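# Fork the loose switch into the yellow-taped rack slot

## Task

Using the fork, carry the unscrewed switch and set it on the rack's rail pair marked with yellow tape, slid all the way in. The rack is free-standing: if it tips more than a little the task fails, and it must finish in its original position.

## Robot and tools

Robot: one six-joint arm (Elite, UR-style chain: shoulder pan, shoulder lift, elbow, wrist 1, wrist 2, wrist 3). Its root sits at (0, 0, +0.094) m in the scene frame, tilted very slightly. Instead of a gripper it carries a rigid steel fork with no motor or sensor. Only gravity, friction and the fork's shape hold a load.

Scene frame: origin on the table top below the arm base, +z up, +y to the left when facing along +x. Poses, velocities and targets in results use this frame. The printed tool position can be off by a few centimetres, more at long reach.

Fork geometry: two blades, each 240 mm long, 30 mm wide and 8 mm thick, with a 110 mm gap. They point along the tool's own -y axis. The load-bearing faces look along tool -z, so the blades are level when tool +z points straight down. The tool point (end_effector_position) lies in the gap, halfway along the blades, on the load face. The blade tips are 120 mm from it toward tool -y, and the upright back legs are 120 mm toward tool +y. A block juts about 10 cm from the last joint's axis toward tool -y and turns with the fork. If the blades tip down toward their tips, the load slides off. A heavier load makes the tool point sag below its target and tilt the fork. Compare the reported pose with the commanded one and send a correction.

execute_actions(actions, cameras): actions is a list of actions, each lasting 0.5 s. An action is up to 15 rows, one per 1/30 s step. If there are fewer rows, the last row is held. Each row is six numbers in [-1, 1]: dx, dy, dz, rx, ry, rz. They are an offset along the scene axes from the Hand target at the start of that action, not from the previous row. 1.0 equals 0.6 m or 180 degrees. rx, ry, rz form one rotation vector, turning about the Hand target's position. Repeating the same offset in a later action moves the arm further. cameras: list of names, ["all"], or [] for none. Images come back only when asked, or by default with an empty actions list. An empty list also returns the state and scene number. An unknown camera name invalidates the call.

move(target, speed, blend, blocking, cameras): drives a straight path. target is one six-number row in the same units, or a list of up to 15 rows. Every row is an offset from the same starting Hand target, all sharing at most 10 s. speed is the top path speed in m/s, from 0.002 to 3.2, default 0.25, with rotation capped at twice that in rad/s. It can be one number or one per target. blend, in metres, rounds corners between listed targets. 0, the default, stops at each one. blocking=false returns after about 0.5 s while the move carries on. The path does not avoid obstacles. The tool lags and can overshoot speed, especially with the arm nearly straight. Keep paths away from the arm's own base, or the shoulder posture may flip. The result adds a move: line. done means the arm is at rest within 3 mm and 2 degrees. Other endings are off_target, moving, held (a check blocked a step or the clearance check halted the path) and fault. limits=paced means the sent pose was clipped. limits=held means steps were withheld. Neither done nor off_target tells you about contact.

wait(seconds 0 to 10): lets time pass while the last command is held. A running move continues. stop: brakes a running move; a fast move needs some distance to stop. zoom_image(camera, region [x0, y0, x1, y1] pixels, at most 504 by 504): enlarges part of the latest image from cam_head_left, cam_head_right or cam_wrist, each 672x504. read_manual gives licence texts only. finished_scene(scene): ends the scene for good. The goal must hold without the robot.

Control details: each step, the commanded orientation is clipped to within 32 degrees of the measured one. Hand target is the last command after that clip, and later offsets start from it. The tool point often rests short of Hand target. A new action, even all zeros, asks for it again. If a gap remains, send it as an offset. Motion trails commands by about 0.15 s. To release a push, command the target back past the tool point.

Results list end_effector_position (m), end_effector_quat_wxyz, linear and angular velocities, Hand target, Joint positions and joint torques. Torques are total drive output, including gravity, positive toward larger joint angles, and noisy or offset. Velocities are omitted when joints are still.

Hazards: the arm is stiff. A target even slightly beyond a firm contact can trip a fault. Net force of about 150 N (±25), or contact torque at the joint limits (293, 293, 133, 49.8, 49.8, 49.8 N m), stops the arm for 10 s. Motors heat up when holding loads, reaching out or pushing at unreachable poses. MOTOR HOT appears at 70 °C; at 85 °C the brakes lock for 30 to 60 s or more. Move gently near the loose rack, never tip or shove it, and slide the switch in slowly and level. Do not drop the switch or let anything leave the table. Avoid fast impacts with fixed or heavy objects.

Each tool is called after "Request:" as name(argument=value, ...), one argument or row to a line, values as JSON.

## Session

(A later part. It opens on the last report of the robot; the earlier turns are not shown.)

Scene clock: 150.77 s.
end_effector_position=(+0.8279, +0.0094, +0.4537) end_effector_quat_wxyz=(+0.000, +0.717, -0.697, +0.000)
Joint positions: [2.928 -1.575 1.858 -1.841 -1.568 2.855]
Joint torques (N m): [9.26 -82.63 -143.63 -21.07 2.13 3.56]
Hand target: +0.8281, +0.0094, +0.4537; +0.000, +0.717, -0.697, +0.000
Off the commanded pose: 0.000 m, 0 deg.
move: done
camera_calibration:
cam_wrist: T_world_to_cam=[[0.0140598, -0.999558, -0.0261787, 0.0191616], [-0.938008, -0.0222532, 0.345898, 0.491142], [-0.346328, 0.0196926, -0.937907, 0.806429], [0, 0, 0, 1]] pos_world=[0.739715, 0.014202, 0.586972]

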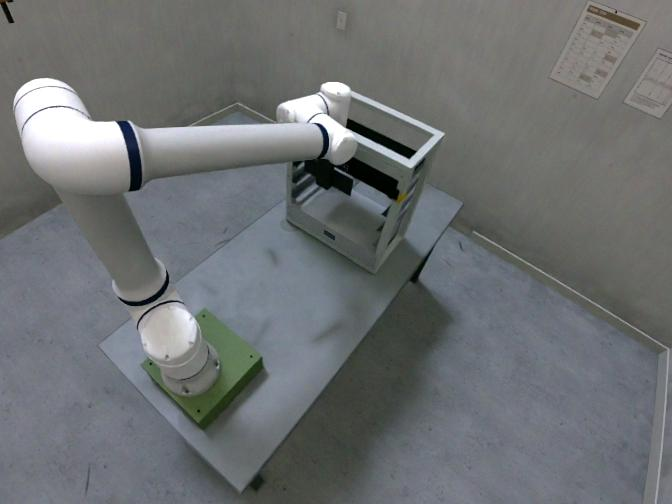

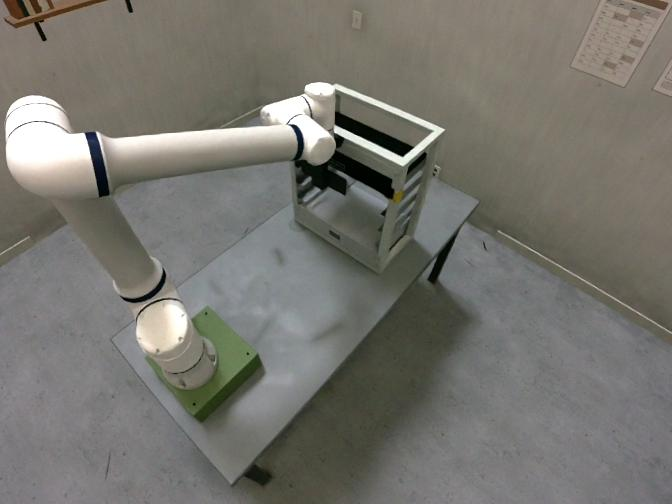

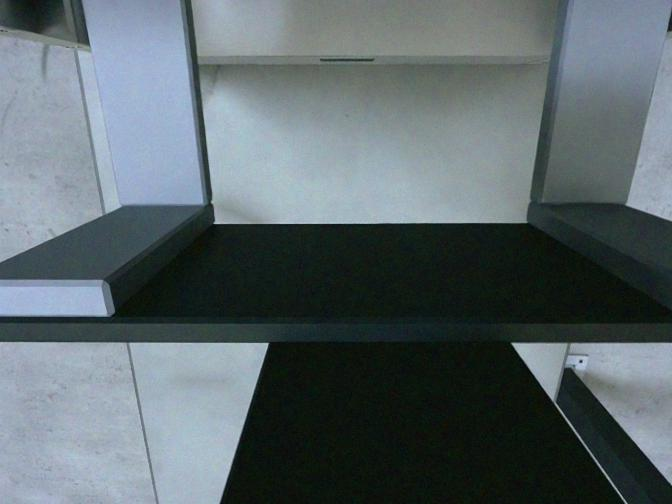

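Request:
move(
  target=[0, 0, -0.0135, 0, 0, 0],
  speed=0.03,
)

Request:
move(
  target=[0, 0, -0.0067, 0, 0, 0],
  speed=0.015,
)

Request:
move(
  target=[0, 0, -0.0067, 0, 0, 0],
  speed=0.015,
)

Request:
move(
  target=[0, 0, -0.005, 0, 0, 0],
  speed=0.015,
)

Scene clock: 156.00 s.
end_effector_position=(+0.8280, +0.0094, +0.4458) end_effector_quat_wxyz=(+0.000, +0.717, -0.697, +0.000)
Joint positions: [2.928 -1.571 1.869 -1.855 -1.568 2.855]
Joint torques (N m): [9.44 -86.18 -119.09 -24.43 1.5 3.58]
Hand target: +0.8281, +0.0094, +0.4456; +0.000, +0.717, -0.697, +0.000
Off the commanded pose: 0.000 m, 0 deg.
move: done

Scene clock: 156.70 s.
end_effector_position=(+0.8282, +0.0093, +0.4421) end_effector_quat_wxyz=(+0.000, +0.717, -0.697, +0.001)
Joint positions: [2.928 -1.569 1.874 -1.863 -1.568 2.855]
Joint torques (N m): [8.33 -65.44 -94.64 -15.98 0.97 2.97]
Hand target: +0.8281, +0.0094, +0.4416; +0.000, +0.717, -0.697, +0.000
Off the commanded pose: 0.000 m, 0 deg.
move: done

Scene clock: 157.40 s.
end_effector_position=(+0.8281, +0.0094, +0.4378) end_effector_quat_wxyz=(+0.000, +0.717, -0.697, +0.000)
Joint positions: [2.928 -1.567 1.879 -1.87 -1.568 2.855]
Joint torques (N m): [8.75 -50.82 -73.8 -10.22 -0.96 2.26]
Hand target: +0.8281, +0.0094, +0.4376; +0.000, +0.717, -0.697, +0.000
Off the commanded pose: 0.000 m, 0 deg.
move: done

Scene clock: 158.10 s.
end_effector_position=(+0.8281, +0.0094, +0.4347) end_effector_quat_wxyz=(+0.000, +0.717, -0.697, +0.000)
Joint positions: [2.928 -1.565 1.884 -1.876 -1.568 2.855]
Joint torques (N m): [8.4 -51.73 -73.09 -10.61 -1.17 2.9]
Hand target: +0.8281, +0.0094, +0.4346; +0.000, +0.717, -0.697, +0.000
Off the commanded pose: 0.000 m, 0 deg.
move: done

Request:
move(
  target=[
    [0, 0, -0.0167, 0, 0, 0],
    [-0.3332, -0.0087, -0.0167, 0, 0, 0],
    [-0.3332, -0.0087, 0.0523, 0, 0, 0],
    [-0.3, -0.0079, 0.0523, 0, 0, 0],
  ],
  speed=[0.05, 0.2, 0.15, 0.08],
  blend=[0.002, 0.005, 0.005, 0],
  cameras=["all"],
)

Request:
zoom_image(
  camera="cam_head_right",
  region=[270, 75, 450, 275],
)

Request:
zoom_image(
  camera="cam_head_left",
  region=[370, 160, 430, 220],
)

Request:
zoom_image(
  camera="cam_head_right",
  region=[370, 160, 430, 220],
)

Scene clock: 166.60 s.
end_effector_position=(+0.6478, +0.0046, +0.4659) end_effector_quat_wxyz=(+0.000, +0.717, -0.697, +0.000)
Joint positions: [2.823 -1.907 2.102 -1.752 -1.569 2.75]
Joint torques (N m): [11.62 -12.85 -100.63 -10.23 0.61 3.29]
Hand target: +0.6481, +0.0046, +0.4660; +0.000, +0.717, -0.697, +0.000
Off the commanded pose: 0.000 m, 0 deg.
move: done
camera_calibration:
cam_wrist: T_world_to_cam=[[0.0140579, -0.999558, -0.02618, 0.0172157], [-0.937976, -0.0222537, 0.345987, 0.317903], [-0.346416, 0.0196924, -0.937874, 0.755657], [0, 0, 0, 1]] pos_world=[0.559715, 0.00940196, 0.599172]

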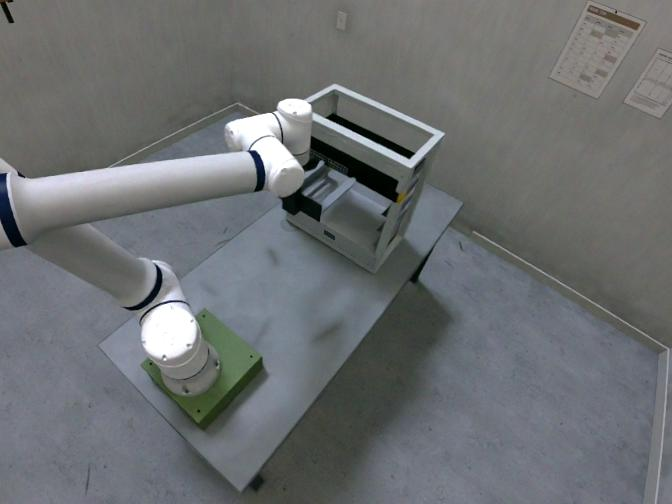

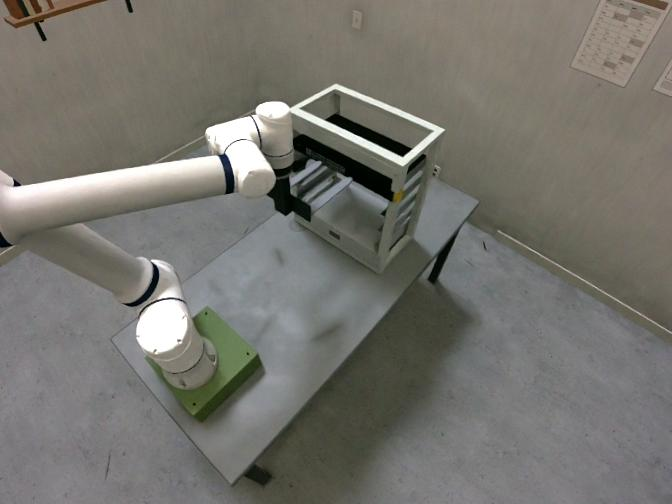

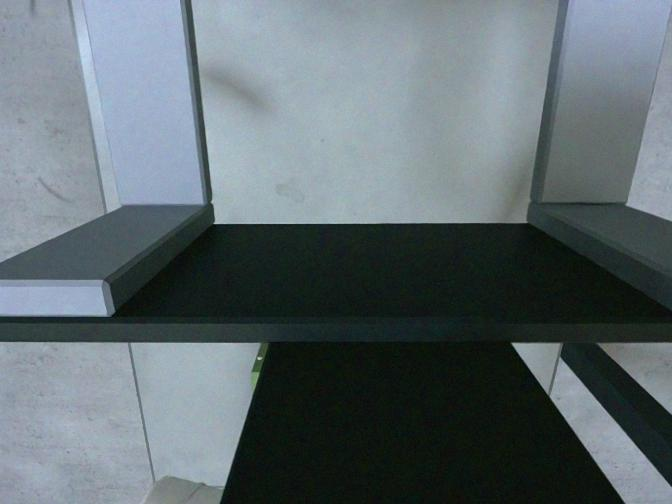

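Scaled by 2.520.

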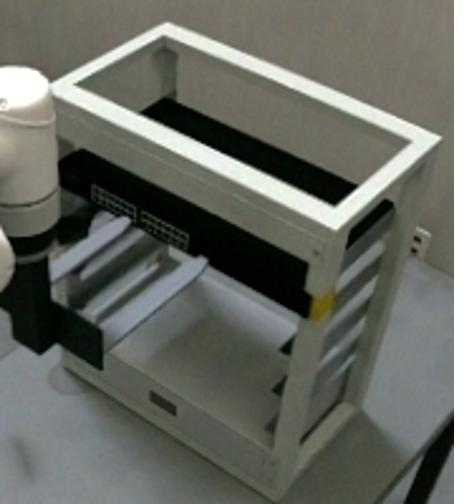

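Scaled by 8.400.

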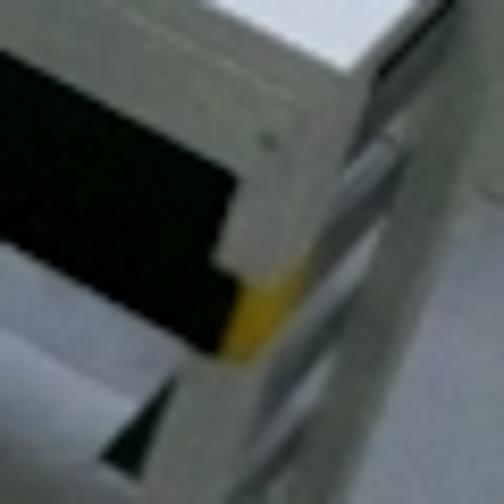

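Scaled by 8.400.

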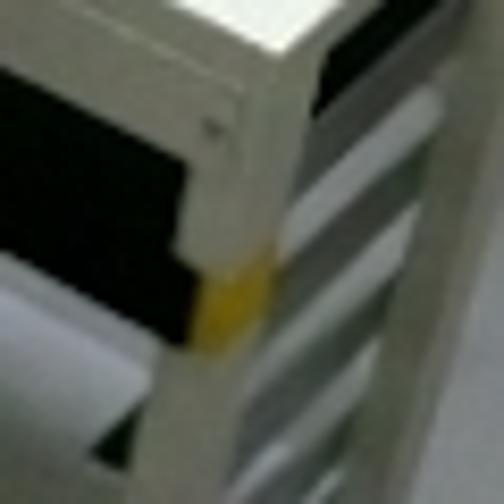

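Request:
move(
  target=[0.0133, 0.00035, 0, 0, 0, 0],
  speed=0.04,
)

Request:
move(
  target=[0.005, 0.00013, 0, 0, 0, 0],
  speed=0.02,
)

Request:
move(
  target=[0.0033, 0.0001, 0, 0, 0, 0],
  speed=0.02,
)

Scene clock: 170.43 s.
end_effector_position=(+0.6558, +0.0048, +0.4660) end_effector_quat_wxyz=(+0.000, +0.717, -0.697, +0.000)
Joint positions: [2.829 -1.891 2.092 -1.758 -1.569 2.756]
Joint torques (N m): [9.28 -17.12 -100.28 -10 1.97 3.13]
Hand target: +0.6560, +0.0048, +0.4660; +0.000, +0.717, -0.697, +0.000
Off the commanded pose: 0.000 m, 0 deg.
move: done

Scene clock: 171.13 s.
end_effector_position=(+0.6589, +0.0049, +0.4660) end_effector_quat_wxyz=(+0.000, +0.717, -0.697, +0.000)
Joint positions: [2.832 -1.885 2.088 -1.76 -1.569 2.758]
Joint torques (N m): [10.7 -16.54 -100.41 -10.29 1.98 3.19]
Hand target: +0.6590, +0.0049, +0.4660; +0.000, +0.717, -0.697, +0.000
Off the commanded pose: 0.000 m, 0 deg.
move: done

Scene clock: 171.83 s.
end_effector_position=(+0.6609, +0.0050, +0.4659) end_effector_quat_wxyz=(+0.000, +0.717, -0.697, +0.000)
Joint positions: [2.833 -1.881 2.086 -1.762 -1.569 2.76]
Joint torques (N m): [9.73 -15.53 -101.88 -10.47 2 3.19]
Hand target: +0.6610, +0.0050, +0.4660; +0.000, +0.717, -0.697, +0.000
Off the commanded pose: 0.000 m, 0 deg.
move: done

Request:
move(
  target=[0.0025, 0.0001, 0, 0, 0, 0],
  speed=0.02,
)

Request:
move(
  target=[0.0025, 0.0001, 0, 0, 0, 0],
  speed=0.02,
)

Request:
move(
  target=[0.0017, 0.00005, 0, 0, 0, 0],
  speed=0.02,
)

Scene clock: 174.80 s.
end_effector_position=(+0.6624, +0.0050, +0.4659) end_effector_quat_wxyz=(+0.000, +0.717, -0.697, +0.000)
Joint positions: [2.834 -1.878 2.084 -1.763 -1.569 2.761]
Joint torques (N m): [14.01 -13.91 -106.87 -14.62 2.84 0.74]
Hand target: +0.6625, +0.0050, +0.4660; +0.000, +0.717, -0.697, +0.000
Off the commanded pose: 0.000 m, 0 deg.
move: done

Scene clock: 175.50 s.
end_effector_position=(+0.6639, +0.0051, +0.4660) end_effector_quat_wxyz=(+0.000, +0.717, -0.697, +0.000)
Joint positions: [2.836 -1.875 2.082 -1.764 -1.569 2.762]
Joint torques (N m): [13.72 -13.77 -106.73 -14.73 3.75 0.57]
Hand target: +0.6640, +0.0051, +0.4660; +0.000, +0.717, -0.697, +0.000
Off the commanded pose: 0.000 m, 0 deg.
move: done

Scene clock: 176.20 s.
end_effector_position=(+0.6649, +0.0051, +0.4659) end_effector_quat_wxyz=(+0.000, +0.717, -0.697, +0.000)
Joint positions: [2.836 -1.873 2.081 -1.764 -1.569 2.763]
Joint torques (N m): [13.49 -0.92 -112.41 -18.52 4.06 -0.58]
Hand target: +0.6650, +0.0051, +0.4660; +0.000, +0.717, -0.697, +0.000
Off the commanded pose: 0.000 m, 0 deg.
move: done

Request:
move(
  target=[0.0012, 0.00003, 0, 0, 0, 0],
  speed=0.02,
)

Scene clock: 181.93 s.
end_effector_position=(+0.6657, +0.0051, +0.4659) end_effector_quat_wxyz=(+0.000, +0.717, -0.697, +0.000)
Joint positions: [2.837 -1.872 2.08 -1.765 -1.569 2.763]
Joint torques (N m): [12.31 -5.9 -116.47 -21.4 5.49 0.23]
Hand target: +0.6658, +0.0051, +0.4660; +0.000, +0.717, -0.697, +0.000
Off the commanded pose: 0.000 m, 0 deg.
move: done

Request:
move(
  target=[0.0012, 0.00003, 0, 0, 0, 0],
  speed=0.02,
  cameras=["cam_head_left", "cam_head_right"],
)

Request:
zoom_image(
  camera="cam_head_left",
  region=[370, 160, 430, 220],
)

Request:
zoom_image(
  camera="cam_head_right",
  region=[370, 160, 430, 220],
)

Request:
zoom_image(
  camera="cam_head_right",
  region=[275, 110, 335, 170],
)

Scene clock: 186.43 s.
end_effector_position=(+0.6664, +0.0051, +0.4659) end_effector_quat_wxyz=(+0.000, +0.717, -0.697, +0.000)
Joint positions: [2.838 -1.871 2.079 -1.765 -1.569 2.764]
Joint torques (N m): [14.35 11.98 -123.58 -27.93 5.89 -2.48]
Hand target: +0.6665, +0.0051, +0.4660; +0.000, +0.717, -0.697, +0.000
Off the commanded pose: 0.000 m, 0 deg.
move: done
Images, in order (width x height): cam_head_left 672x504, cam_head_right 672x504.

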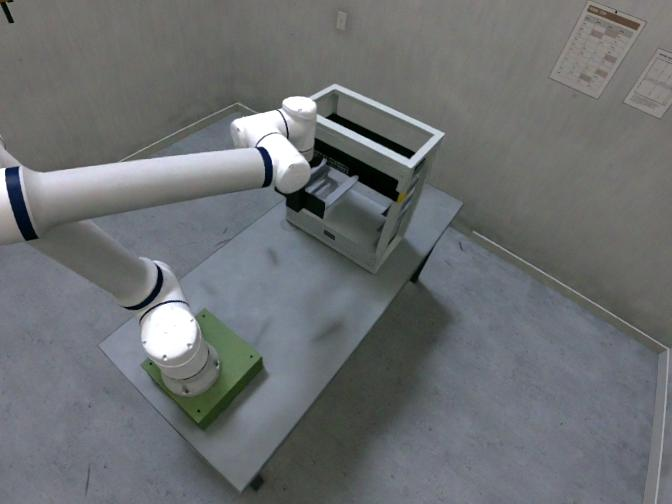

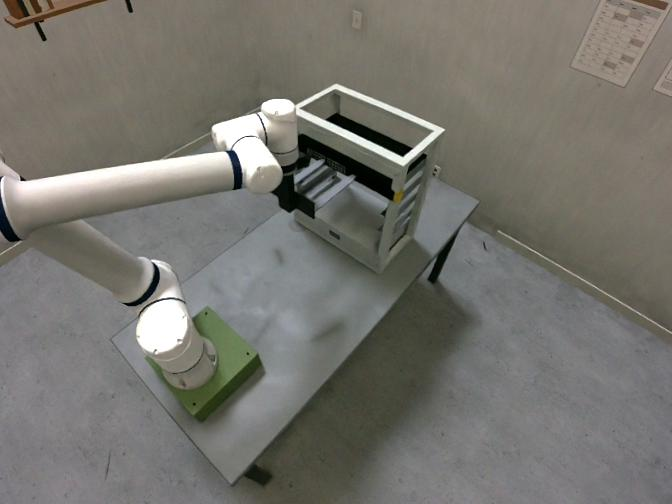

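Scaled by 8.400.

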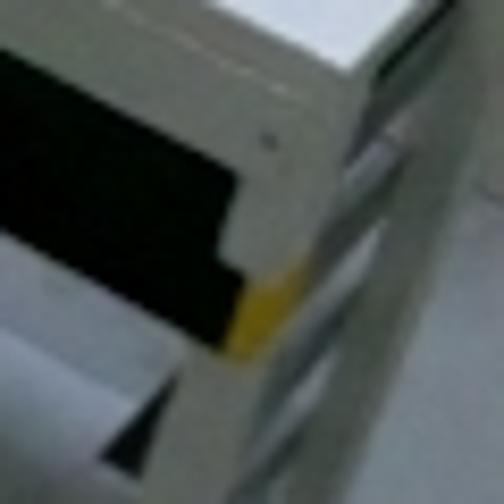

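Scaled by 8.400.

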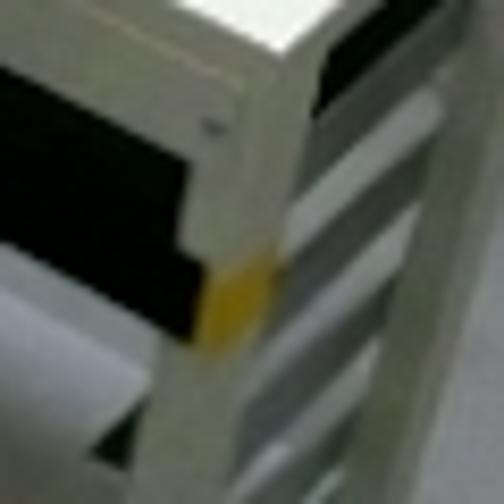

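Scaled by 8.400.

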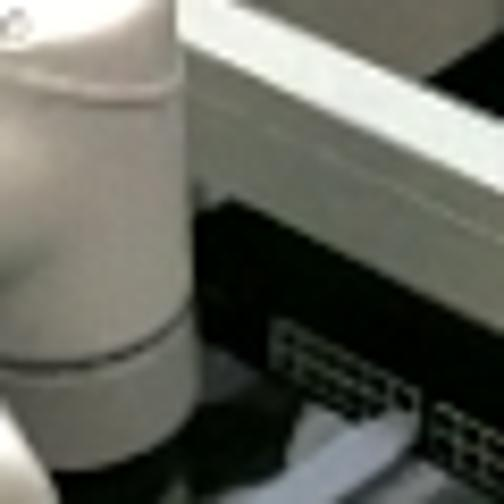

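Request:
move(
  target=[-0.25, -0.0066, 0, 0, 0, 0],
  speed=0.2,
  cameras=["all"],
)

Request:
zoom_image(
  camera="cam_head_right",
  region=[270, 75, 450, 275],
)

Request:
zoom_image(
  camera="cam_head_left",
  region=[275, 110, 335, 170],
)

Request:
zoom_image(
  camera="cam_head_left",
  region=[370, 160, 430, 220],
)

Scene clock: 191.87 s.
end_effector_position=(+0.5166, +0.0012, +0.4659) end_effector_quat_wxyz=(+0.000, +0.717, -0.697, +0.000)
Joint positions: [2.677 -2.189 2.241 -1.609 -1.571 2.604]
Joint torques (N m): [-22.78 -16.39 -76.71 -5.52 2.11 -2.21]
Hand target: +0.5165, +0.0012, +0.4660; +0.000, +0.717, -0.697, +0.000
Off the commanded pose: 0.000 m, 0 deg.
move: done
camera_calibration:
cam_wrist: T_world_to_cam=[[0.0140902, -0.99956, -0.0260854, 0.0155913], [-0.937975, -0.0222513, 0.345989, 0.194763], [-0.346417, 0.0195924, -0.937876, 0.710277], [0, 0, 0, 1]] pos_world=[0.428515, 0.00600212, 0.599172]

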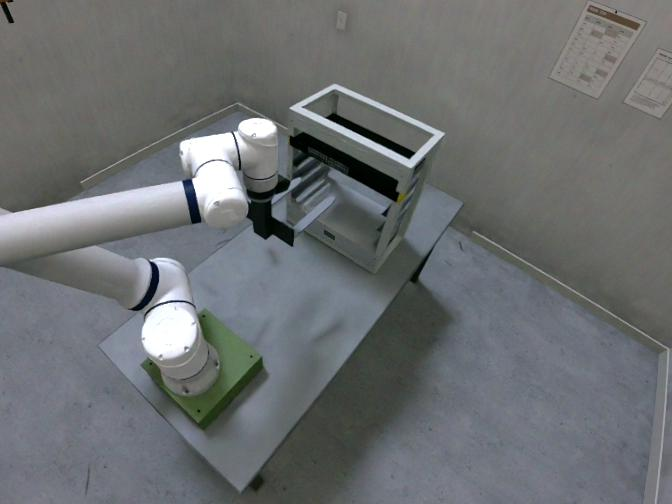

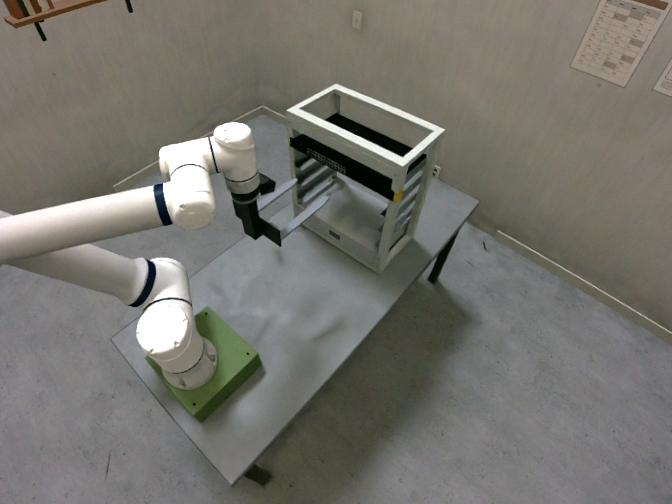

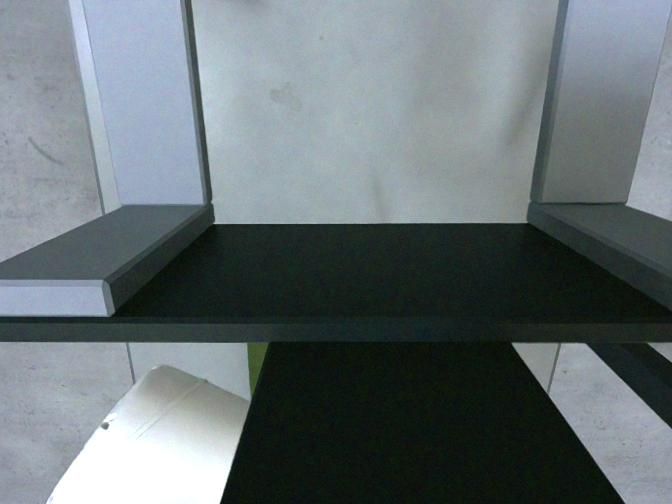

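Scaled by 2.520.

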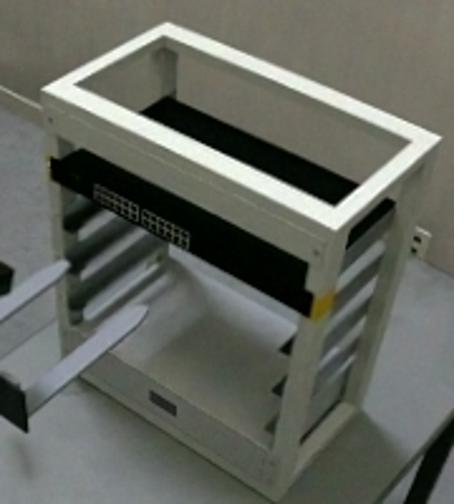

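Scaled by 8.400.

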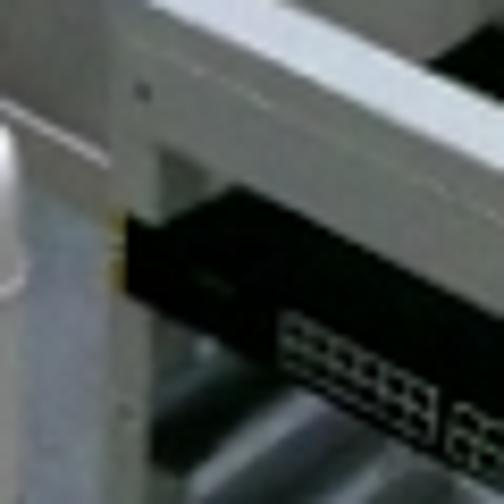

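Scaled by 8.400.

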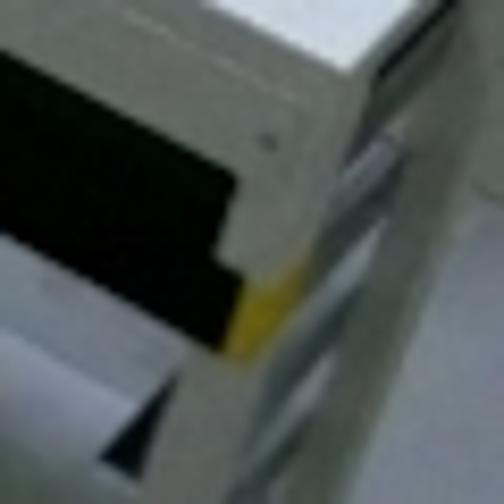

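Request:
finished_scene(
  scene=2,
)

The scene is finished: the task was done.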